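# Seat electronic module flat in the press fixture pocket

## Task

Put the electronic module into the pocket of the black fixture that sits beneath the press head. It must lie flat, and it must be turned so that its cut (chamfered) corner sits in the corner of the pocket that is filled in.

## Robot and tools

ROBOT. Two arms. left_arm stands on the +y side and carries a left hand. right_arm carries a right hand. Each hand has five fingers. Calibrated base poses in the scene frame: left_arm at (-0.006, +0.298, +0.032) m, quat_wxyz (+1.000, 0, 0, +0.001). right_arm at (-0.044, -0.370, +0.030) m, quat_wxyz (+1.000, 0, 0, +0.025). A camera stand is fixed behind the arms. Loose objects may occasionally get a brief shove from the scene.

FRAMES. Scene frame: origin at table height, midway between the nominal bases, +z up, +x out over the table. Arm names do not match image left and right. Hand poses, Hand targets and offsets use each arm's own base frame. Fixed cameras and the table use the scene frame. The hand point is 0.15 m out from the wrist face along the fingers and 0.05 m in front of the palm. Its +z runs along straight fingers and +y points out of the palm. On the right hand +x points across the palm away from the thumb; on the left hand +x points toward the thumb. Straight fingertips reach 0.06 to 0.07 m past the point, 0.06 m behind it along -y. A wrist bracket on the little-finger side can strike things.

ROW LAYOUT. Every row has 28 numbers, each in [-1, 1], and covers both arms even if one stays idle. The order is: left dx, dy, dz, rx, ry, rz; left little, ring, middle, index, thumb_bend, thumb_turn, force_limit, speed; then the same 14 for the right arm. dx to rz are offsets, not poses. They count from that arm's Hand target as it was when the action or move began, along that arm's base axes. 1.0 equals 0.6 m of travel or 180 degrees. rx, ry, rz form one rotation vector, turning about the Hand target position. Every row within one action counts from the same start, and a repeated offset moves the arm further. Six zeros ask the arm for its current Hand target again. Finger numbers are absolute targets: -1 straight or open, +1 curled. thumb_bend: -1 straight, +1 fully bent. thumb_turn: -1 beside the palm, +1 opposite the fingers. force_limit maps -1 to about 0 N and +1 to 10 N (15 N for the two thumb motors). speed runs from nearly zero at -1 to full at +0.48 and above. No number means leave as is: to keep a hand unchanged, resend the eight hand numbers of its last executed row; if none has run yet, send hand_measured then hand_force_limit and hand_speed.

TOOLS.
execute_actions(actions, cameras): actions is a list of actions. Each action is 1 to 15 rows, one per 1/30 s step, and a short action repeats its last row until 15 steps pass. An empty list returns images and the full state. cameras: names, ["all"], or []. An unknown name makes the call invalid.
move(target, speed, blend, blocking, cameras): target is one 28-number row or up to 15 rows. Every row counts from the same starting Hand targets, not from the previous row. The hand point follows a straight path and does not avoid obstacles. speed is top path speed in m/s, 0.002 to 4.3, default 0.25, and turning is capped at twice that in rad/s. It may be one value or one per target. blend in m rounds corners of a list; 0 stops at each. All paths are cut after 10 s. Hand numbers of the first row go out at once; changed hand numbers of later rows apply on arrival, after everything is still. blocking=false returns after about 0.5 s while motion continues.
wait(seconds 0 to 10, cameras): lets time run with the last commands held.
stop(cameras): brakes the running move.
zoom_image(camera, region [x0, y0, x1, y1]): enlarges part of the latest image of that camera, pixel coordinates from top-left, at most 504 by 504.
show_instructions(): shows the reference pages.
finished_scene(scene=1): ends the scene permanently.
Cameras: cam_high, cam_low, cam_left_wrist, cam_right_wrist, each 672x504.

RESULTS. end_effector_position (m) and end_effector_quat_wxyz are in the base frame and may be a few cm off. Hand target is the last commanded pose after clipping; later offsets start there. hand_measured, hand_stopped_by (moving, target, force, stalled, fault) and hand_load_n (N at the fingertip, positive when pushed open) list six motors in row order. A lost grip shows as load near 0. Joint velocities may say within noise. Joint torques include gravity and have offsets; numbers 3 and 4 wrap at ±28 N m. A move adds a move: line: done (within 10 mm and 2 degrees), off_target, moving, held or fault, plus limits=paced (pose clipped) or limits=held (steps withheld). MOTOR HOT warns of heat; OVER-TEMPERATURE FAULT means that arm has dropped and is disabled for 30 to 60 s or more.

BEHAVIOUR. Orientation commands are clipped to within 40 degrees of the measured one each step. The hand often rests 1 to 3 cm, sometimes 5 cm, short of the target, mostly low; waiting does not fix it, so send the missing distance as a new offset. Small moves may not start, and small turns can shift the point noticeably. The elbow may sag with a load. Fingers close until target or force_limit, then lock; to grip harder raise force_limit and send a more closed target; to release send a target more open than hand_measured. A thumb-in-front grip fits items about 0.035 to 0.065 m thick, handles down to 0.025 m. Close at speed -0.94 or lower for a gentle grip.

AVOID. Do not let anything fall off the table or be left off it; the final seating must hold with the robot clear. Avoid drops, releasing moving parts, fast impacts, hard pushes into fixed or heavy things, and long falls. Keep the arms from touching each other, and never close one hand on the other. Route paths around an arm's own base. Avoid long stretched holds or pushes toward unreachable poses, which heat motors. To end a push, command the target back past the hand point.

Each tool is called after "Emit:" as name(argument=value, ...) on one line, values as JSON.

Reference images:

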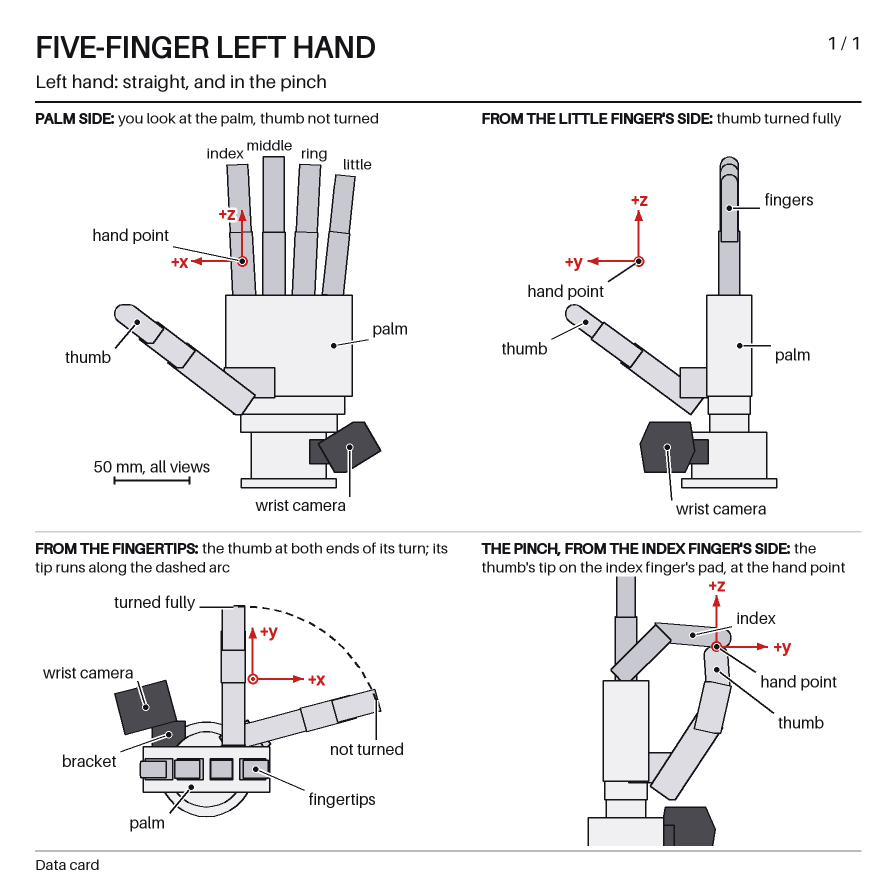

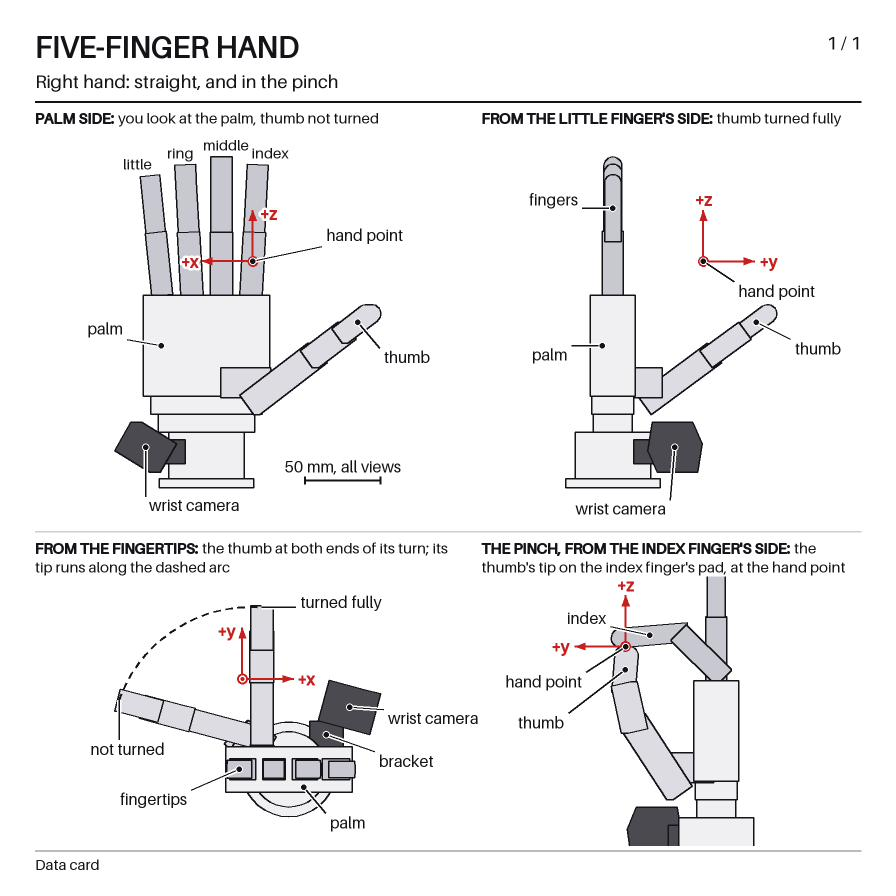

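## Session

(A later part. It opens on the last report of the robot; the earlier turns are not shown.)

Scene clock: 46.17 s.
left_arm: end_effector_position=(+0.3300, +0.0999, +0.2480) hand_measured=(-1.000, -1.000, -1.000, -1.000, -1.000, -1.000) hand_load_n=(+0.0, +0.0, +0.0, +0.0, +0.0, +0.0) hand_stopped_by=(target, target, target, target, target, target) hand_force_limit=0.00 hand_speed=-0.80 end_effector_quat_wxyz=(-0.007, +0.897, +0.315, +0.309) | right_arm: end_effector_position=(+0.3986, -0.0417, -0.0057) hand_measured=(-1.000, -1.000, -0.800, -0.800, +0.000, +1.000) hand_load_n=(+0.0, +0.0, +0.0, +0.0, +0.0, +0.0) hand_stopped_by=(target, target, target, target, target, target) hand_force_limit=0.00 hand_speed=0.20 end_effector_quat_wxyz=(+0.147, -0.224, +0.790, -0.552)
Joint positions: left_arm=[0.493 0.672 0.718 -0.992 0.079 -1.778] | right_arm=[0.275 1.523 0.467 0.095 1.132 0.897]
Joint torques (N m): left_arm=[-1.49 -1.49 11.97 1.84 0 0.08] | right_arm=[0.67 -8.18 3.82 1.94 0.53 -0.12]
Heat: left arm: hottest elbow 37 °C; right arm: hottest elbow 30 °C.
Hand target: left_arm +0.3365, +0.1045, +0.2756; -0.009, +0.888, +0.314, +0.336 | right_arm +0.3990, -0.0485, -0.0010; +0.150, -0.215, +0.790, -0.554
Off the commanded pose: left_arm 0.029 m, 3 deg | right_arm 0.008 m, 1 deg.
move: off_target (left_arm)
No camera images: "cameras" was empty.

Emit:
move(target=[0,0,0,0,0,0,-1,-1,-1,-1,-1,-1,0,-0.8, -0.003,0.008,-0.02,0,0,0,-1,-1,-0.8,-0.8,0,1,0,0.2], cameras=["cam_right_wrist"], speed=0.05)

Scene clock: 47.67 s.
left_arm: end_effector_position=(+0.3300, +0.0999, +0.2480) hand_measured=(-1.000, -1.000, -1.000, -1.000, -1.000, -1.000) hand_load_n=(+0.0, +0.0, +0.0, +0.0, +0.0, +0.0) hand_stopped_by=(target, target, target, target, target, target) hand_force_limit=0.00 hand_speed=-0.80 end_effector_quat_wxyz=(-0.007, +0.897, +0.315, +0.309) | right_arm: end_effector_position=(+0.4005, -0.0411, -0.0078) hand_measured=(-1.000, -1.000, -0.800, -0.800, +0.000, +1.000) hand_load_n=(+0.0, +0.0, +0.0, +0.0, +0.0, +0.0) hand_stopped_by=(target, target, target, target, target, target) hand_force_limit=0.00 hand_speed=0.20 end_effector_quat_wxyz=(+0.151, -0.219, +0.791, -0.551)
Joint positions: left_arm=[0.493 0.672 0.718 -0.992 0.079 -1.778] | right_arm=[0.275 1.535 0.467 0.112 1.132 0.907]
Joint torques (N m): left_arm=[-1.55 -1.49 11.99 1.85 0 0.08] | right_arm=[1.96 -6.01 3.55 1.96 0.93 0.1]
Heat: left arm: hottest elbow 37 °C; right arm: hottest elbow 30 °C.
Hand target: left_arm +0.3365, +0.1045, +0.2756; -0.009, +0.888, +0.314, +0.336 | right_arm +0.3972, -0.0437, -0.0130; +0.150, -0.215, +0.790, -0.554
Off the commanded pose: left_arm 0.029 m, 3 deg | right_arm 0.007 m, 1 deg.
move: off_target (left_arm)
Images, in order (width x height): cam_right_wrist 672x504.

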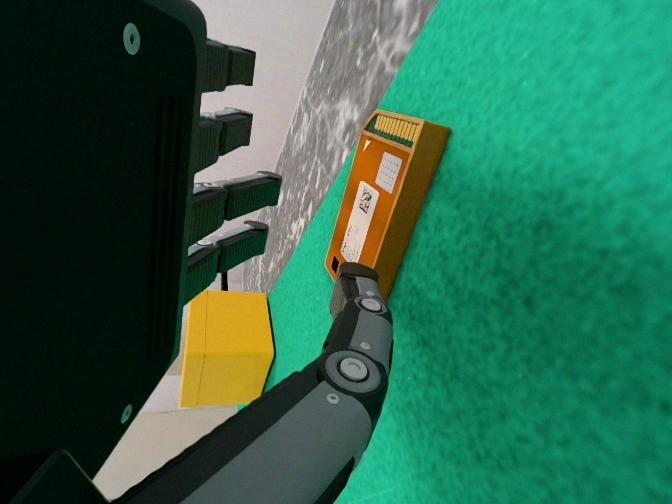

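Emit:
move(target=[0,0,0,0,0,0,-1,-1,-1,-1,-1,-1,0,-0.8, -0.005,0.001,-0.027,0,0,0,-1,-1,-0.8,-0.8,0,1,0,0.2], cameras=["cam_right_wrist"], speed=0.05)

Scene clock: 49.53 s.
left_arm: end_effector_position=(+0.3300, +0.0999, +0.2480) hand_measured=(-1.000, -1.000, -1.000, -1.000, -1.000, -1.000) hand_load_n=(+0.0, +0.0, +0.0, +0.0, +0.0, +0.0) hand_stopped_by=(target, target, target, target, target, target) hand_force_limit=0.00 hand_speed=-0.80 end_effector_quat_wxyz=(-0.007, +0.897, +0.315, +0.309) | right_arm: end_effector_position=(+0.3969, -0.0424, -0.0228) hand_measured=(-1.000, -1.000, -0.800, -0.800, +0.000, +1.000) hand_load_n=(+0.0, +0.0, +0.0, +0.0, -0.5, -1.0) hand_stopped_by=(target, target, target, target, target, target) hand_force_limit=0.00 hand_speed=0.20 end_effector_quat_wxyz=(+0.149, -0.219, +0.790, -0.553)
Joint positions: left_arm=[0.493 0.672 0.718 -0.992 0.079 -1.778] | right_arm=[0.276 1.589 0.453 0.173 1.138 0.91]
Joint torques (N m): left_arm=[-1.55 -1.49 11.99 1.84 0 0.08] | right_arm=[2.08 -6.01 3.21 2.02 0.79 0.1]
Heat: left arm: hottest elbow 38 °C; right arm: hottest waist 29 °C.
Hand target: left_arm +0.3365, +0.1045, +0.2756; -0.009, +0.888, +0.314, +0.336 | right_arm +0.3942, -0.0431, -0.0292; +0.150, -0.215, +0.790, -0.554
Off the commanded pose: left_arm 0.029 m, 3 deg | right_arm 0.007 m, 0 deg.
move: off_target (left_arm)
Images, in order (width x height): cam_right_wrist 672x504.

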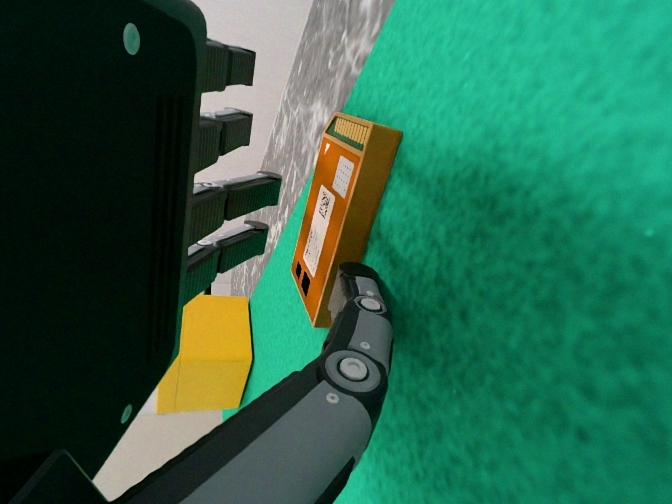

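Emit:
zoom_image(camera="cam_right_wrist", region=[230, 100, 450, 340])

Scaled by 2.100 from the camera's 672x504 image, which has a finer 960x720 frame.

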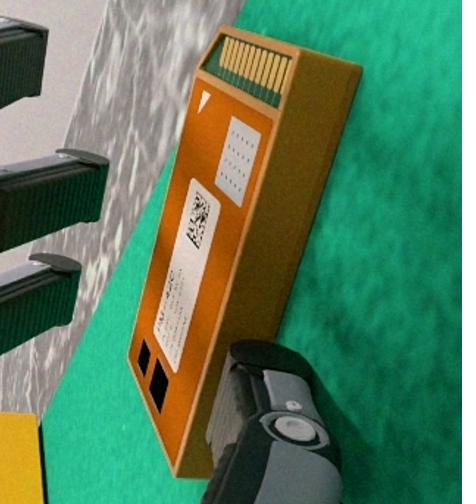

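Emit:
move(target=[0,0,0,0,0,0,-1,-1,-1,-1,-1,-1,0,-0.8, 0,0,-0.0085,0,0,0,-1,-1,-0.5,-0.5,0,1,-0.3,-0.7], cameras=["cam_right_wrist"], speed=0.05)

Scene clock: 51.43 s.
left_arm: end_effector_position=(+0.3300, +0.0999, +0.2480) hand_measured=(-1.000, -1.000, -1.000, -1.000, -1.000, -1.000) hand_load_n=(+0.0, +0.0, +0.0, +0.0, +0.0, +0.0) hand_stopped_by=(target, target, target, target, target, target) hand_force_limit=0.00 hand_speed=-0.80 end_effector_quat_wxyz=(-0.007, +0.897, +0.315, +0.309) | right_arm: end_effector_position=(+0.3989, -0.0436, -0.0223) hand_measured=(-1.000, -1.000, -0.500, -0.500, +0.000, +1.000) hand_load_n=(+0.0, +0.0, +1.0, +0.0, +0.0, +0.0) hand_stopped_by=(target, target, target, target, target, target) hand_force_limit=-0.30 hand_speed=-0.70 end_effector_quat_wxyz=(+0.154, -0.210, +0.788, -0.557)
Joint positions: left_arm=[0.493 0.672 0.718 -0.992 0.079 -1.778] | right_arm=[0.276 1.599 0.451 0.199 1.151 0.916]
Joint torques (N m): left_arm=[-1.49 -1.55 11.99 1.84 0 0.08] | right_arm=[2.02 -5.42 3.18 1.77 0.25 0.07]
Heat: left arm: hottest elbow 38 °C; right arm: hottest waist 29 °C.
Hand target: left_arm +0.3365, +0.1045, +0.2756; -0.009, +0.888, +0.314, +0.336 | right_arm +0.3942, -0.0431, -0.0343; +0.150, -0.215, +0.790, -0.554
Off the commanded pose: left_arm 0.029 m, 3 deg | right_arm 0.013 m, 1 deg.
move: off_target (left_arm, right_arm)
Images, in order (width x height): cam_right_wrist 672x504.

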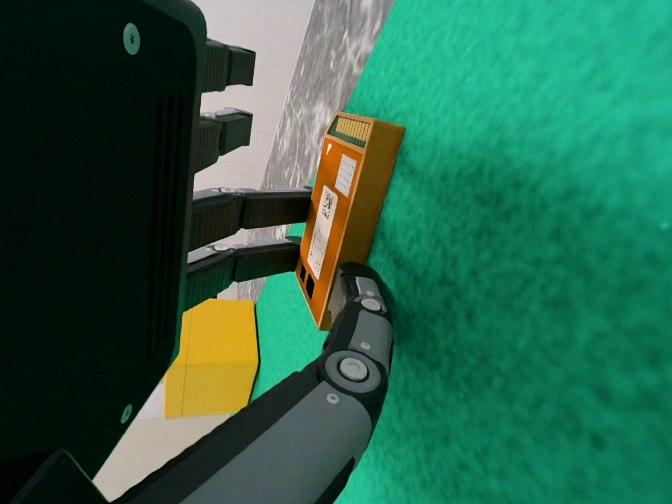

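Emit:
zoom_image(camera="cam_right_wrist", region=[230, 100, 450, 340])

Scaled by 2.100 from the camera's 672x504 image, which has a finer 960x720 frame.

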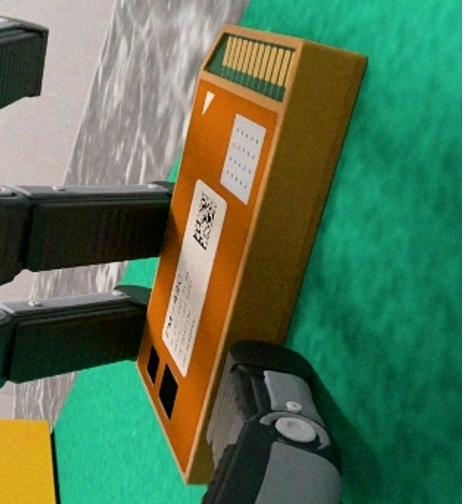

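Emit:
move(target=[0,0,0,0,0,0,-1,-1,-1,-1,-1,-1,0,-0.8, 0,0,0.006,0,0,0,-1,-1,-0.2,-0.2,0,1,-0.3,-0.9], cameras=["cam_right_wrist"], speed=0.05)

Scene clock: 52.70 s.
left_arm: end_effector_position=(+0.3300, +0.0999, +0.2480) hand_measured=(-1.000, -1.000, -1.000, -1.000, -1.000, -1.000) hand_load_n=(+0.0, +0.0, +0.0, +0.0, +0.0, +0.0) hand_stopped_by=(target, target, target, target, target, target) hand_force_limit=0.00 hand_speed=-0.80 end_effector_quat_wxyz=(-0.007, +0.897, +0.315, +0.309) | right_arm: end_effector_position=(+0.4003, -0.0464, -0.0203) hand_measured=(-1.000, -1.000, -0.456, -0.438, +0.000, +1.000) hand_load_n=(+0.0, +0.0, +2.0, +3.5, +1.5, -0.5) hand_stopped_by=(target, target, force, force, target, target) hand_force_limit=-0.30 hand_speed=-0.90 end_effector_quat_wxyz=(+0.158, -0.200, +0.789, -0.559)
Joint positions: left_arm=[0.493 0.672 0.718 -0.992 0.079 -1.778] | right_arm=[0.27 1.599 0.451 0.208 1.157 0.923]
Joint torques (N m): left_arm=[-1.55 -1.49 11.99 1.84 0 0.08] | right_arm=[2.26 -6.36 3.22 0.9 0.24 0]
Heat: left arm: hottest elbow 38 °C; right arm: hottest waist 29 °C.
Hand target: left_arm +0.3365, +0.1045, +0.2756; -0.009, +0.888, +0.314, +0.336 | right_arm +0.3942, -0.0431, -0.0307; +0.150, -0.215, +0.790, -0.554
Off the commanded pose: left_arm 0.029 m, 3 deg | right_arm 0.013 m, 2 deg.
move: off_target (left_arm, right_arm)
Images, in order (width x height): cam_right_wrist 672x504.

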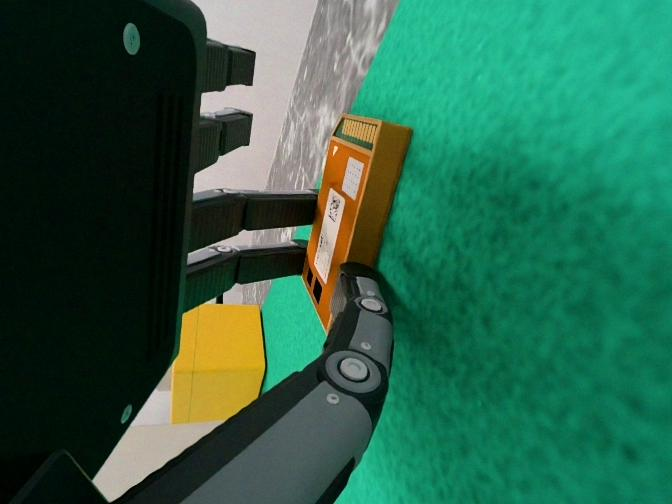

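Emit:
zoom_image(camera="cam_right_wrist", region=[230, 100, 450, 340])

Scaled by 2.100 from the camera's 672x504 image, which has a finer 960x720 frame.

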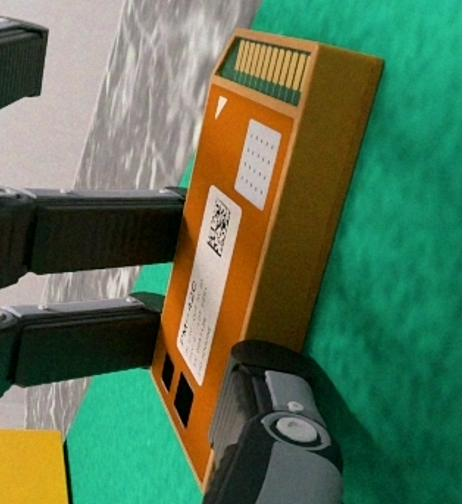

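Emit:
move(target=[[0,0,0,0,0,0,-1,-1,-1,-1,-1,-1,0,-0.8, 0.003,0,0.004,0,0,0,-1,-1,-0.18,-0.18,0,1,0,-0.9],[0,0,0,0,0,0,-1,-1,-1,-1,-1,-1,0,-0.8, 0.003,0,0.06,0,0,0,-1,-1,-0.18,-0.18,0,1,0,-0.9]], cameras=["cam_right_wrist", "cam_low"], speed=0.05)

Scene clock: 55.57 s.
left_arm: end_effector_position=(+0.3300, +0.0999, +0.2480) hand_measured=(-1.000, -1.000, -1.000, -1.000, -1.000, -1.000) hand_load_n=(+0.0, +0.0, +0.0, +0.0, +0.0, +0.0) hand_stopped_by=(target, target, target, target, target, target) hand_force_limit=0.00 hand_speed=-0.80 end_effector_quat_wxyz=(-0.007, +0.897, +0.315, +0.309) | right_arm: end_effector_position=(+0.3890, -0.0487, -0.0038) hand_measured=(-1.000, -1.000, -0.440, -0.430, +0.000, +1.000) hand_load_n=(+0.0, +0.0, +0.0, +0.0, +0.0, +0.0) hand_stopped_by=(target, target, force, force, target, target) hand_force_limit=0.00 hand_speed=-0.90 end_effector_quat_wxyz=(+0.141, -0.215, +0.792, -0.554)
Joint positions: left_arm=[0.493 0.672 0.718 -0.992 0.079 -1.778] | right_arm=[0.267 1.5 0.451 0.063 1.143 0.925]
Joint torques (N m): left_arm=[-1.55 -1.49 11.99 1.84 0 0.08] | right_arm=[1.9 -8.29 5.34 0.54 0.55 -0.05]
Heat: left arm: hottest elbow 38 °C; right arm: hottest waist 29 °C.
Hand target: left_arm +0.3365, +0.1045, +0.2756; -0.009, +0.888, +0.314, +0.336 | right_arm +0.3960, -0.0431, +0.0053; +0.150, -0.215, +0.790, -0.554
Off the commanded pose: left_arm 0.029 m, 3 deg | right_arm 0.013 m, 1 deg.
move: off_target (left_arm, right_arm)
Images, in order (width x height): cam_low 672x504, cam_right_wrist 672x504.

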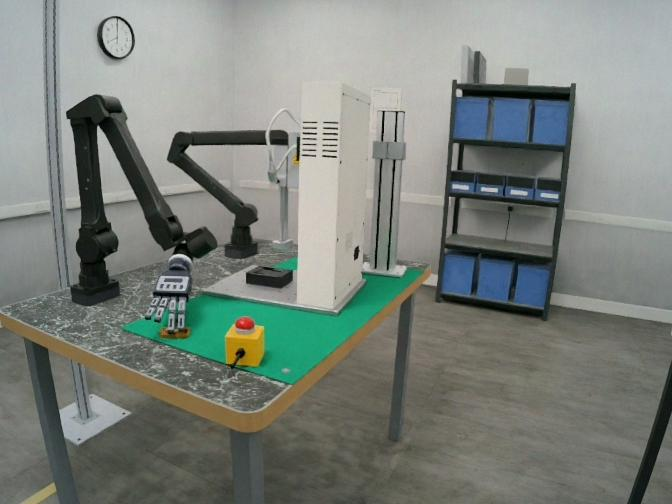

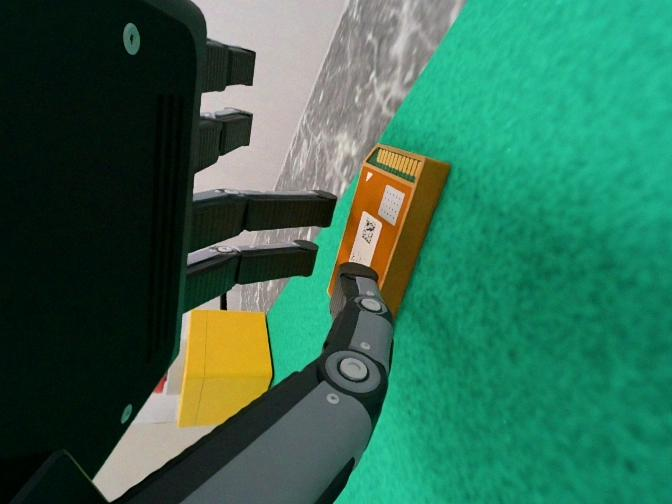

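Emit:
move(target=[0,0,0,0,0,0,-1,-1,-1,-1,-1,-1,0,-0.8, -0.01,0,0.05,-0.0287,-0.0167,0,-1,-1,-0.75,-0.75,0.12,1,0,0], cameras=["cam_right_wrist"], speed=0.1)

Scene clock: 63.17 s.
left_arm: end_effector_position=(+0.3300, +0.0999, +0.2480) hand_measured=(-1.000, -1.000, -1.000, -1.000, -1.000, -1.000) hand_load_n=(+0.5, +0.0, +0.0, +0.0, +0.0, +0.0) hand_stopped_by=(target, target, target, target, target, target) hand_force_limit=0.00 hand_speed=-0.80 end_effector_quat_wxyz=(-0.007, +0.897, +0.315, +0.309) | right_arm: end_effector_position=(+0.3893, -0.0487, +0.0280) hand_measured=(-1.000, -1.000, -0.750, -0.750, +0.120, +1.000) hand_load_n=(+0.0, +0.0, +0.0, +0.0, +0.0, +0.0) hand_stopped_by=(target, target, target, target, target, target) hand_force_limit=0.00 hand_speed=0.00 end_effector_quat_wxyz=(+0.149, -0.207, +0.765, -0.592)
Joint positions: left_arm=[0.493 0.672 0.718 -0.992 0.079 -1.778] | right_arm=[0.304 1.437 0.444 0.082 1.241 0.865]
Joint torques (N m): left_arm=[-1.49 -1.49 11.99 1.84 0 0.08] | right_arm=[2.55 -7.88 4.21 1.91 1.04 -0.12]
Heat: left arm: hottest elbow 39 °C; right arm: hottest waist 29 °C.
Hand target: left_arm +0.3365, +0.1045, +0.2756; -0.009, +0.888, +0.314, +0.336 | right_arm +0.3900, -0.0431, +0.0353; +0.161, -0.207, +0.760, -0.594
Off the commanded pose: left_arm 0.029 m, 3 deg | right_arm 0.009 m, 2 deg.
move: off_target (left_arm)
Images, in order (width x height): cam_right_wrist 672x504.

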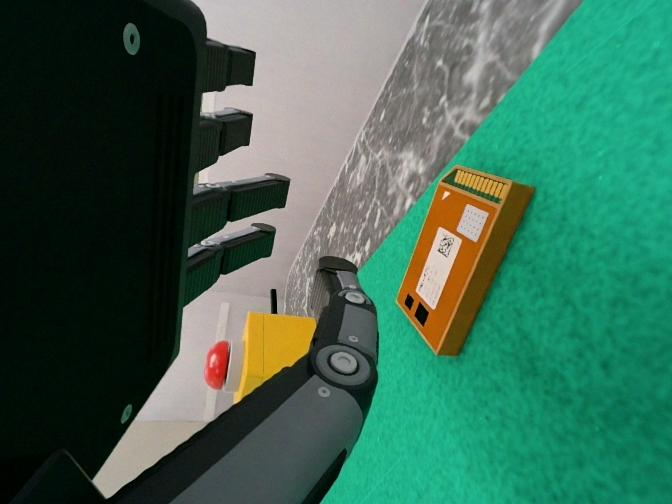

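Emit:
zoom_image(camera="cam_right_wrist", region=[300, 140, 560, 380])

Scaled by 1.938 from the camera's 672x504 image, which has a finer 960x720 frame.

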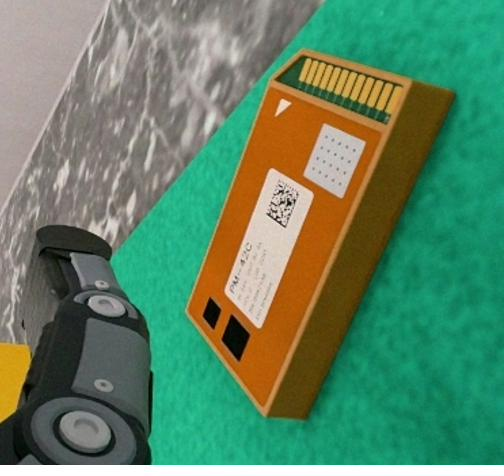

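Emit:
move(target=[0,0,0,0,0,0,-1,-1,-1,-1,-1,-1,0,-0.8, -0.012,0.036,-0.038,0.0132,0.0083,0.015,-1,-1,-0.75,-0.75,0.2,1,0,-0.3], cameras=["cam_right_wrist"], speed=0.08)

Emit:
zoom_image(camera="cam_right_wrist", region=[280, 100, 540, 340])

Scene clock: 66.73 s.
left_arm: end_effector_position=(+0.3300, +0.0999, +0.2480) hand_measured=(-1.000, -1.000, -1.000, -1.000, -1.000, -1.000) hand_load_n=(+0.0, +0.0, +0.0, +0.0, +0.0, +0.0) hand_stopped_by=(target, target, target, target, target, target) hand_force_limit=0.00 hand_speed=-0.80 end_effector_quat_wxyz=(-0.007, +0.897, +0.315, +0.309) | right_arm: end_effector_position=(+0.3875, -0.0271, +0.0207) hand_measured=(-1.000, -1.000, -0.750, -0.750, +0.200, +1.000) hand_load_n=(+0.0, +0.0, +0.0, +0.0, +0.0, +0.0) hand_stopped_by=(target, target, target, target, target, target) hand_force_limit=0.00 hand_speed=-0.30 end_effector_quat_wxyz=(+0.174, -0.216, +0.771, -0.574)
Joint positions: left_arm=[0.493 0.672 0.718 -0.992 0.079 -1.778] | right_arm=[0.353 1.437 0.431 0.064 1.215 0.931]
Joint torques (N m): left_arm=[-1.55 -1.49 11.97 1.84 0 0.08] | right_arm=[2.61 -5.13 4.27 0.58 0.53 0.1]
Heat: left arm: hottest elbow 40 °C; right arm: hottest waist 29 °C.
Hand target: left_arm +0.3365, +0.1045, +0.2756; -0.009, +0.888, +0.314, +0.336 | right_arm +0.3828, -0.0215, +0.0125; +0.170, -0.229, +0.769, -0.572
Off the commanded pose: left_arm 0.029 m, 3 deg | right_arm 0.011 m, 2 deg.
move: off_target (left_arm, right_arm)
Images, in order (width x height): cam_right_wrist 672x504.

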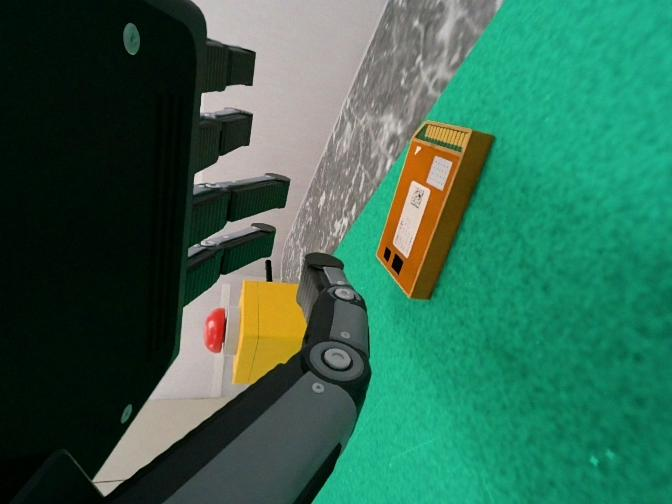

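Scaled by 1.938 from the camera's 672x504 image, which has a finer 960x720 frame.

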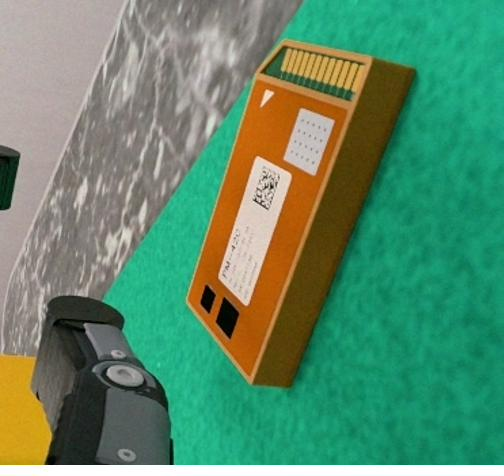

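Emit:
move(target=[0,0,0,0,0,0,-1,-1,-1,-1,-1,-1,0,-0.8, -0.0095,0,-0.047,0.0057,0.0035,0,-1,-1,-0.75,-0.75,0.2,1,0,-0.3], cameras=["cam_right_wrist"], speed=0.06)

Emit:
zoom_image(camera="cam_right_wrist", region=[220, 80, 480, 340])

Scene clock: 68.57 s.
left_arm: end_effector_position=(+0.3300, +0.0999, +0.2480) hand_measured=(-1.000, -1.000, -1.000, -1.000, -1.000, -1.000) hand_load_n=(+0.0, +0.0, +0.0, +0.0, +0.0, +0.0) hand_stopped_by=(target, target, target, target, target, target) hand_force_limit=0.00 hand_speed=-0.80 end_effector_quat_wxyz=(-0.007, +0.897, +0.315, +0.309) | right_arm: end_effector_position=(+0.3784, -0.0279, -0.0102) hand_measured=(-1.000, -1.000, -0.750, -0.750, +0.200, +1.000) hand_load_n=(+0.0, +0.0, +0.0, +0.0, +0.0, +0.0) hand_stopped_by=(target, target, target, target, target, target) hand_force_limit=0.00 hand_speed=-0.30 end_effector_quat_wxyz=(+0.160, -0.226, +0.776, -0.566)
Joint positions: left_arm=[0.493 0.672 0.718 -0.992 0.079 -1.778] | right_arm=[0.353 1.526 0.414 0.106 1.198 0.966]
Joint torques (N m): left_arm=[-1.55 -1.55 11.99 1.85 0 0.08] | right_arm=[2.43 -5.48 3.44 1.85 0.55 0.11]
Heat: left arm: hottest elbow 40 °C; right arm: hottest waist 29 °C.
Hand target: left_arm +0.3365, +0.1045, +0.2756; -0.009, +0.888, +0.314, +0.336 | right_arm +0.3771, -0.0215, -0.0157; +0.167, -0.231, +0.775, -0.564
Off the commanded pose: left_arm 0.029 m, 3 deg | right_arm 0.009 m, 1 deg.
move: off_target (left_arm)
Images, in order (width x height): cam_right_wrist 672x504.

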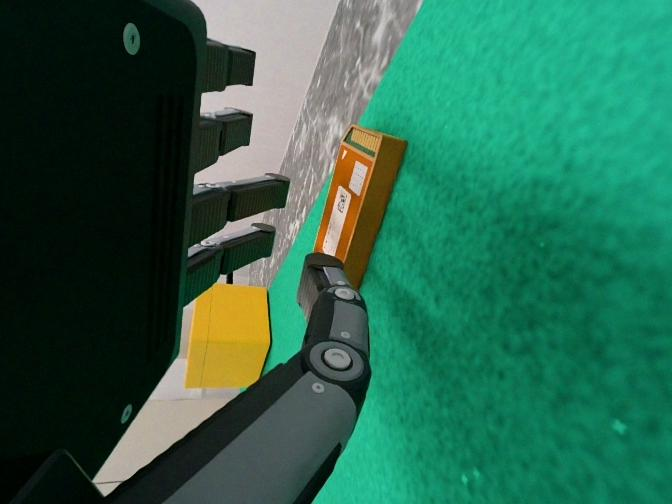

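Scaled by 1.938 from the camera's 672x504 image, which has a finer 960x720 frame.

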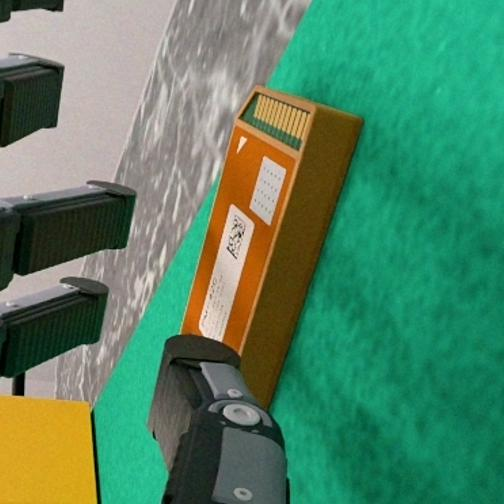

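Emit:
move(target=[0,0,0,0,0,0,-1,-1,-1,-1,-1,-1,0,-0.8, 0.019,-0.039,0,-0.0188,-0.0116,0,-1,-1,-0.75,-0.75,0.1,1,0,-0.3], cameras=["cam_right_wrist"], speed=0.06)

Emit:
zoom_image(camera="cam_right_wrist", region=[220, 80, 480, 340])

Scene clock: 72.67 s.
left_arm: end_effector_position=(+0.3300, +0.0999, +0.2480) hand_measured=(-1.000, -1.000, -1.000, -1.000, -1.000, -1.000) hand_load_n=(+0.0, +0.0, +0.0, +0.0, +0.0, +0.0) hand_stopped_by=(target, target, target, target, target, target) hand_force_limit=0.00 hand_speed=-0.80 end_effector_quat_wxyz=(-0.007, +0.897, +0.315, +0.309) | right_arm: end_effector_position=(+0.3922, -0.0357, -0.0109) hand_measured=(-1.000, -1.000, -0.750, -0.750, +0.100, +1.000) hand_load_n=(+0.0, +0.0, +0.0, +0.0, +0.0, +0.0) hand_stopped_by=(target, target, target, target, target, target) hand_force_limit=0.00 hand_speed=-0.30 end_effector_quat_wxyz=(+0.185, -0.227, +0.756, -0.586)
Joint positions: left_arm=[0.493 0.672 0.718 -0.992 0.079 -1.778] | right_arm=[0.325 1.609 0.371 0.483 1.204 0.733]
Joint torques (N m): left_arm=[-1.55 -1.49 11.99 1.84 0 0.08] | right_arm=[0.56 -5.77 2.74 2.14 0.59 -0.12]
Heat: left arm: hottest elbow 40 °C; right arm: hottest waist 29 °C.
Hand target: left_arm +0.3365, +0.1045, +0.2756; -0.009, +0.888, +0.314, +0.336 | right_arm +0.3885, -0.0449, -0.0157; +0.175, -0.225, +0.755, -0.590
Off the commanded pose: left_arm 0.029 m, 3 deg | right_arm 0.011 m, 1 deg.
move: off_target (left_arm, right_arm)
Images, in order (width x height): cam_right_wrist 672x504.

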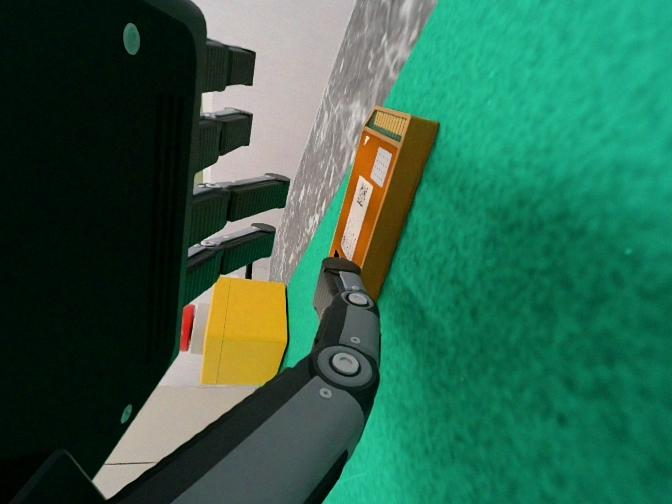

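Scaled by 1.938 from the camera's 672x504 image, which has a finer 960x720 frame.

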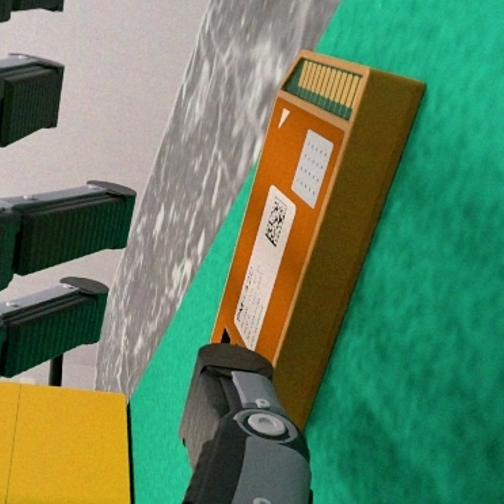

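Emit:
move(target=[0,0,0,0,0,0,-1,-1,-1,-1,-1,-1,0,-0.8, -0.007,-0.004,0,0,0,-0.0172,-1,-1,-0.75,-0.75,0.1,1,0,-0.3], cameras=["cam_right_wrist"], speed=0.06)

Emit:
zoom_image(camera="cam_right_wrist", region=[220, 80, 480, 340])

Scene clock: 74.90 s.
left_arm: end_effector_position=(+0.3300, +0.0999, +0.2480) hand_measured=(-1.000, -1.000, -1.000, -1.000, -1.000, -1.000) hand_load_n=(+0.0, +0.0, +0.0, +0.0, +0.0, +0.0) hand_stopped_by=(target, target, target, target, target, target) hand_force_limit=0.00 hand_speed=-0.80 end_effector_quat_wxyz=(-0.007, +0.897, +0.315, +0.309) | right_arm: end_effector_position=(+0.3765, -0.0449, -0.0191) hand_measured=(-1.000, -1.000, -0.750, -0.750, +0.100, +1.000) hand_load_n=(+0.0, +0.0, +0.0, +0.0, +0.0, +0.0) hand_stopped_by=(target, target, target, target, target, target) hand_force_limit=0.00 hand_speed=-0.30 end_effector_quat_wxyz=(+0.159, -0.216, +0.761, -0.591)
Joint positions: left_arm=[0.493 0.672 0.718 -0.992 0.079 -1.778] | right_arm=[0.325 1.609 0.371 0.356 1.24 0.841]
Joint torques (N m): left_arm=[-1.55 -1.49 11.99 1.84 0 0.08] | right_arm=[1.32 -6.36 4.7 0.58 1.03 0.09]
Heat: left arm: hottest elbow 41 °C; right arm: hottest waist 29 °C.
Hand target: left_arm +0.3365, +0.1045, +0.2756; -0.009, +0.888, +0.314, +0.336 | right_arm +0.3843, -0.0473, -0.0157; +0.159, -0.205, +0.761, -0.595
Off the commanded pose: left_arm 0.029 m, 3 deg | right_arm 0.009 m, 1 deg.
move: off_target (left_arm)
Images, in order (width x height): cam_right_wrist 672x504.

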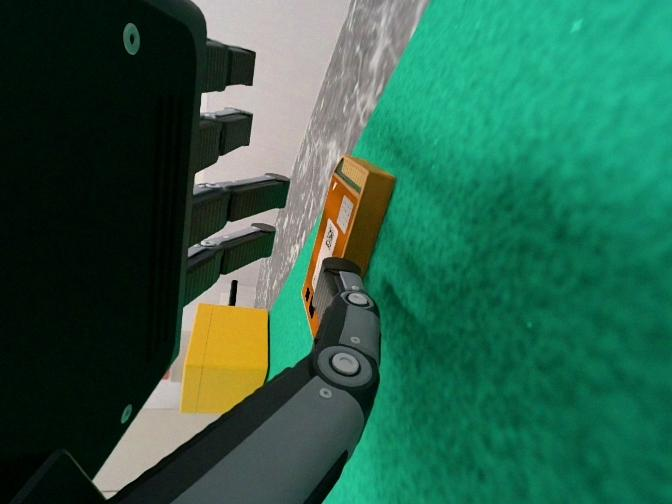

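Scaled by 1.938 from the camera's 672x504 image, which has a finer 960x720 frame.

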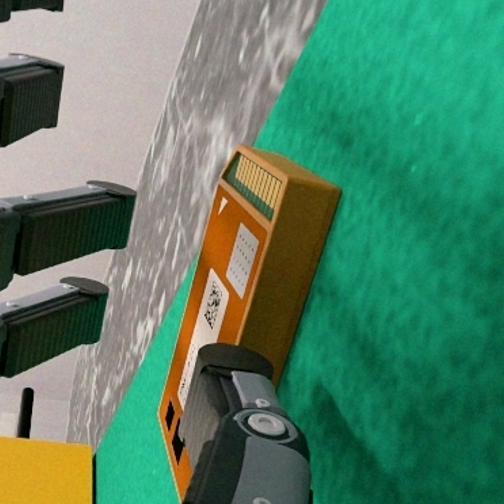

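Emit:
move(target=[0,0,0,0,0,0,-1,-1,-1,-1,-1,-1,0,-0.8, 0.018,0.010,0.004,0,0,0,-1,-1,-0.75,-0.75,0.1,1,0,-0.3], cameras=[], speed=0.06)

Scene clock: 76.83 s.
left_arm: end_effector_position=(+0.3300, +0.0999, +0.2480) hand_measured=(-1.000, -1.000, -1.000, -1.000, -1.000, -1.000) hand_load_n=(+0.5, +0.0, +0.0, +0.0, +0.0, +0.0) hand_stopped_by=(target, target, target, target, target, target) hand_force_limit=0.00 hand_speed=-0.80 end_effector_quat_wxyz=(-0.007, +0.897, +0.315, +0.309) | right_arm: end_effector_position=(+0.3810, -0.0441, -0.0177) hand_measured=(-1.000, -1.000, -0.750, -0.750, +0.100, +1.000) hand_load_n=(-0.5, +0.0, +0.0, +0.0, +0.0, +0.0) hand_stopped_by=(target, target, target, target, target, target) hand_force_limit=0.00 hand_speed=-0.30 end_effector_quat_wxyz=(+0.154, -0.215, +0.761, -0.592)
Joint positions: left_arm=[0.493 0.672 0.718 -0.992 0.079 -1.778] | right_arm=[0.325 1.609 0.394 0.306 1.246 0.86]
Joint torques (N m): left_arm=[-1.49 -1.49 11.99 1.84 0 0.08] | right_arm=[1.9 -6.01 5.74 0.61 1.05 0.1]
Heat: left arm: hottest elbow 41 °C; right arm: hottest waist 29 °C.
Hand target: left_arm +0.3365, +0.1045, +0.2756; -0.009, +0.888, +0.314, +0.336 | right_arm +0.3951, -0.0413, -0.0133; +0.159, -0.205, +0.761, -0.595
Off the commanded pose: left_arm 0.029 m, 3 deg | right_arm 0.015 m, 1 deg.
move: off_target (left_arm, right_arm)
No camera images: "cameras" was empty.

Emit:
move(target=[0,0,0,0,0,0,-1,-1,-1,-1,-1,-1,0,-0.8, 0.010,0.012,0.004,0,0,0,-1,-1,-0.75,-0.75,0.1,1,0,-0.3], cameras=[], speed=0.06)

Scene clock: 78.43 s.
left_arm: end_effector_position=(+0.3300, +0.0999, +0.2480) hand_measured=(-1.000, -1.000, -1.000, -1.000, -1.000, -1.000) hand_load_n=(+0.0, +0.0, +0.0, +0.0, +0.0, +0.0) hand_stopped_by=(target, target, target, target, target, target) hand_force_limit=0.00 hand_speed=-0.80 end_effector_quat_wxyz=(-0.007, +0.897, +0.315, +0.309) | right_arm: end_effector_position=(+0.3850, -0.0438, -0.0162) hand_measured=(-1.000, -1.000, -0.750, -0.750, +0.100, +1.000) hand_load_n=(+0.0, -0.5, +0.0, +0.0, +0.0, +0.0) hand_stopped_by=(target, target, target, target, target, target) hand_force_limit=0.00 hand_speed=-0.30 end_effector_quat_wxyz=(+0.148, -0.210, +0.763, -0.593)
Joint positions: left_arm=[0.493 0.672 0.718 -0.992 0.079 -1.778] | right_arm=[0.325 1.609 0.421 0.239 1.255 0.9]
Joint torques (N m): left_arm=[-1.49 -1.49 11.99 1.84 0 0.08] | right_arm=[2.49 -6.07 6.06 0.53 1.08 0.12]
Heat: left arm: hottest elbow 41 °C; right arm: hottest waist 29 °C.
Hand target: left_arm +0.3365, +0.1045, +0.2756; -0.009, +0.888, +0.314, +0.336 | right_arm +0.4011, -0.0341, -0.0109; +0.159, -0.205, +0.761, -0.595
Off the commanded pose: left_arm 0.029 m, 3 deg | right_arm 0.020 m, 1 deg.
move: off_target (left_arm, right_arm)
No camera images: "cameras" was empty.

Emit:
move(target=[0,0,0,0,0,0,-1,-1,-1,-1,-1,-1,0,-0.8, 0.002,0.010,0.002,0,0,0,-1,-1,-0.75,-0.75,0.1,1,0,-0.3], cameras=["cam_right_wrist"], speed=0.06)

Scene clock: 80.17 s.
left_arm: end_effector_position=(+0.3300, +0.0999, +0.2480) hand_measured=(-1.000, -1.000, -1.000, -1.000, -1.000, -1.000) hand_load_n=(+0.0, +0.0, +0.0, +0.0, +0.0, +0.0) hand_stopped_by=(target, target, target, target, target, target) hand_force_limit=0.00 hand_speed=-0.80 end_effector_quat_wxyz=(-0.007, +0.897, +0.315, +0.309) | right_arm: end_effector_position=(+0.3861, -0.0393, -0.0158) hand_measured=(-1.000, -1.000, -0.750, -0.750, +0.100, +1.000) hand_load_n=(+0.0, +0.0, +0.0, +0.0, +0.5, +0.0) hand_stopped_by=(target, target, target, target, target, target) hand_force_limit=0.00 hand_speed=-0.30 end_effector_quat_wxyz=(+0.147, -0.209, +0.763, -0.593)
Joint positions: left_arm=[0.493 0.672 0.718 -0.992 0.079 -1.778] | right_arm=[0.339 1.609 0.437 0.176 1.264 0.948]
Joint torques (N m): left_arm=[-1.49 -1.49 11.99 1.84 0 0.08] | right_arm=[2.61 -6.42 6.23 0.47 1.11 0.1]
Heat: left arm: hottest elbow 41 °C; right arm: hottest waist 29 °C.
Hand target: left_arm +0.3365, +0.1045, +0.2756; -0.009, +0.888, +0.314, +0.336 | right_arm +0.4023, -0.0281, -0.0097; +0.159, -0.205, +0.761, -0.595
Off the commanded pose: left_arm 0.029 m, 3 deg | right_arm 0.021 m, 1 deg.
move: off_target (left_arm, right_arm)
Images, in order (width x height): cam_right_wrist 672x504.

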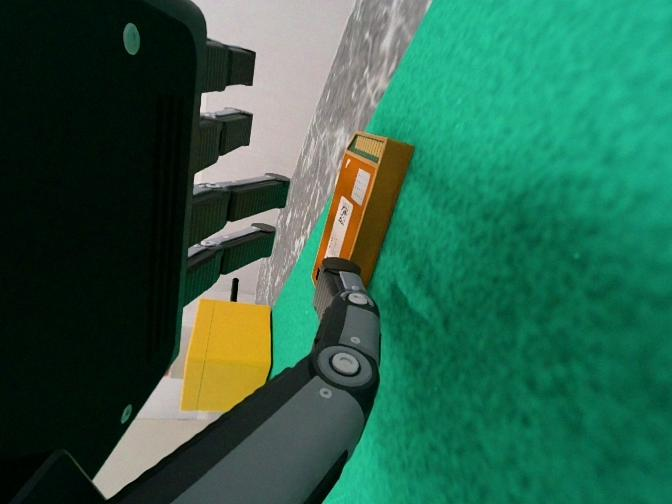

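Emit:
move(target=[0,0,0,0,0,0,-1,-1,-1,-1,-1,-1,0,-0.8, -0.017,-0.005,-0.034,0,0,0,-1,-1,-0.75,-0.75,0.1,1,0,-0.3], cameras=["cam_right_wrist"], speed=0.06)

Emit:
zoom_image(camera="cam_right_wrist", region=[220, 80, 480, 340])

Scene clock: 83.33 s.
left_arm: end_effector_position=(+0.3300, +0.0999, +0.2480) hand_measured=(-1.000, -1.000, -1.000, -1.000, -1.000, -1.000) hand_load_n=(+0.0, +0.0, +0.0, +0.0, +0.0, +0.0) hand_stopped_by=(target, target, target, target, target, target) hand_force_limit=0.00 hand_speed=-0.80 end_effector_quat_wxyz=(-0.007, +0.897, +0.315, +0.309) | right_arm: end_effector_position=(+0.3858, -0.0390, -0.0277) hand_measured=(-1.000, -1.000, -0.750, -0.750, +0.100, +1.000) hand_load_n=(+0.0, +0.0, +0.0, +0.0, -1.0, -0.5) hand_stopped_by=(target, target, target, target, target, target) hand_force_limit=0.00 hand_speed=-0.30 end_effector_quat_wxyz=(+0.146, -0.208, +0.761, -0.597)
Joint positions: left_arm=[0.493 0.672 0.718 -0.992 0.079 -1.778] | right_arm=[0.344 1.664 0.437 0.222 1.275 0.957]
Joint torques (N m): left_arm=[-1.49 -1.49 11.97 1.84 0 0.08] | right_arm=[2.49 -6.18 3.79 1.85 0.74 0.09]
Heat: left arm: hottest elbow 41 °C; right arm: hottest waist 29 °C.
Hand target: left_arm +0.3365, +0.1045, +0.2756; -0.009, +0.888, +0.314, +0.336 | right_arm +0.3921, -0.0311, -0.0301; +0.159, -0.205, +0.761, -0.595
Off the commanded pose: left_arm 0.029 m, 3 deg | right_arm 0.010 m, 2 deg.
move: off_target (left_arm)
Images, in order (width x height): cam_right_wrist 672x504.

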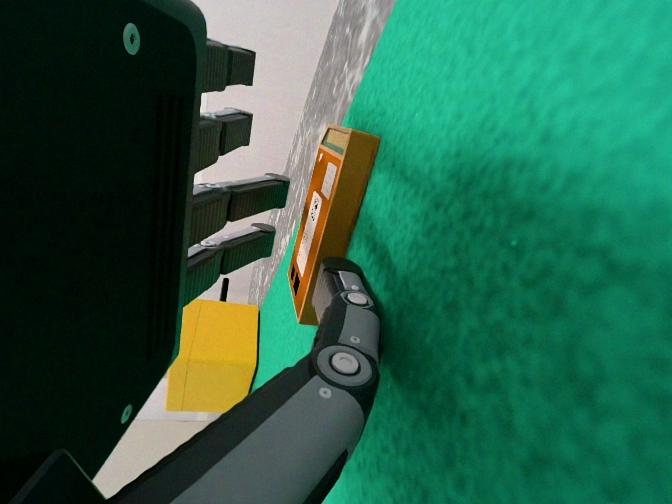

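Scaled by 1.938 from the camera's 672x504 image, which has a finer 960x720 frame.

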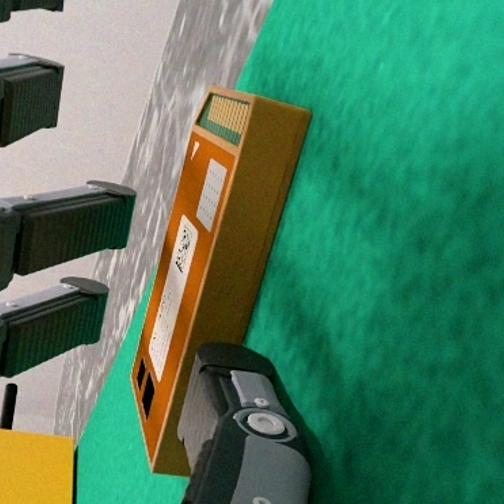

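Emit:
move(target=[0,0,0,0,0,0,-1,-1,-1,-1,-1,-1,0,-0.8, 0,0,0,0,0,0,-1,-1,-0.2,-0.2,0.1,1,-0.2,-0.85], cameras=["cam_right_wrist"], speed=0.06)

Emit:
zoom_image(camera="cam_right_wrist", region=[220, 80, 480, 340])

Scene clock: 84.77 s.
left_arm: end_effector_position=(+0.3300, +0.0999, +0.2480) hand_measured=(-1.000, -1.000, -1.000, -1.000, -1.000, -1.000) hand_load_n=(+0.0, +0.0, +0.0, +0.0, +0.0, +0.0) hand_stopped_by=(target, target, target, target, target, target) hand_force_limit=0.00 hand_speed=-0.80 end_effector_quat_wxyz=(-0.007, +0.897, +0.315, +0.309) | right_arm: end_effector_position=(+0.3878, -0.0416, -0.0225) hand_measured=(-1.000, -1.000, -0.474, -0.446, +0.100, +1.000) hand_load_n=(+0.0, +0.0, +0.0, +4.5, +0.0, +0.0) hand_stopped_by=(target, target, force, force, target, target) hand_force_limit=-0.20 hand_speed=-0.85 end_effector_quat_wxyz=(+0.152, -0.192, +0.758, -0.605)
Joint positions: left_arm=[0.493 0.672 0.718 -0.992 0.079 -1.778] | right_arm=[0.344 1.665 0.437 0.239 1.301 0.971]
Joint torques (N m): left_arm=[-1.55 -1.49 11.99 1.84 0 0.08] | right_arm=[2.37 -6.18 3.75 1.24 -0.01 0]
Heat: left arm: hottest elbow 41 °C; right arm: hottest waist 29 °C.
Hand target: left_arm +0.3365, +0.1045, +0.2756; -0.009, +0.888, +0.314, +0.336 | right_arm +0.3921, -0.0311, -0.0301; +0.159, -0.205, +0.761, -0.595
Off the commanded pose: left_arm 0.029 m, 3 deg | right_arm 0.014 m, 2 deg.
move: off_target (left_arm, right_arm)
Images, in order (width x height): cam_right_wrist 672x504.

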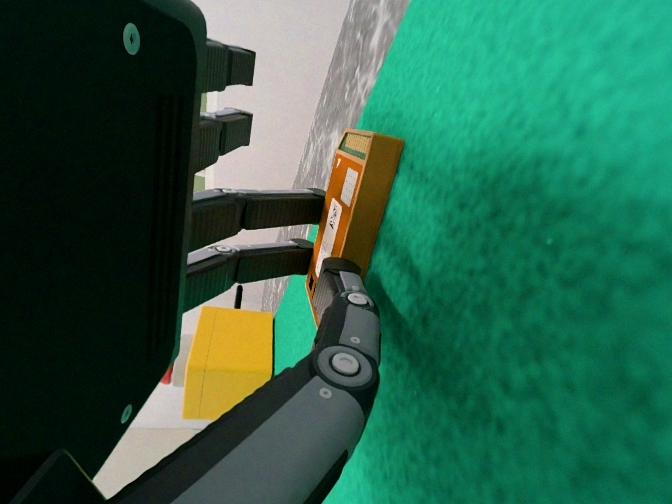

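Scaled by 1.938 from the camera's 672x504 image, which has a finer 960x720 frame.

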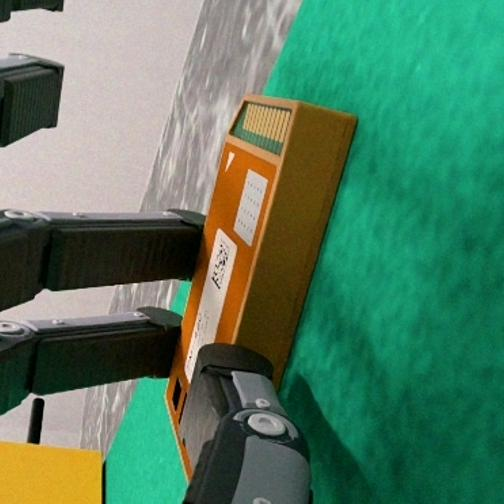

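Emit:
zoom_image(camera="cam_right_wrist", region=[280, 170, 380, 290])

Scaled by 4.200 from the camera's 672x504 image, which has a finer 960x720 frame.

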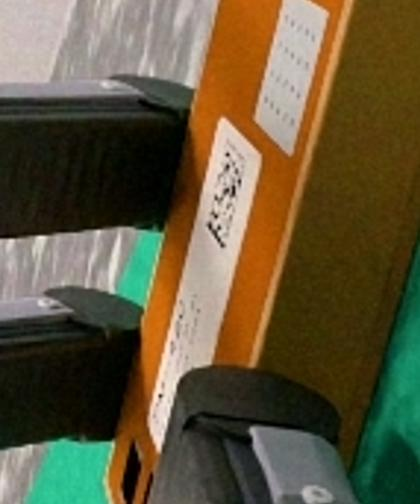

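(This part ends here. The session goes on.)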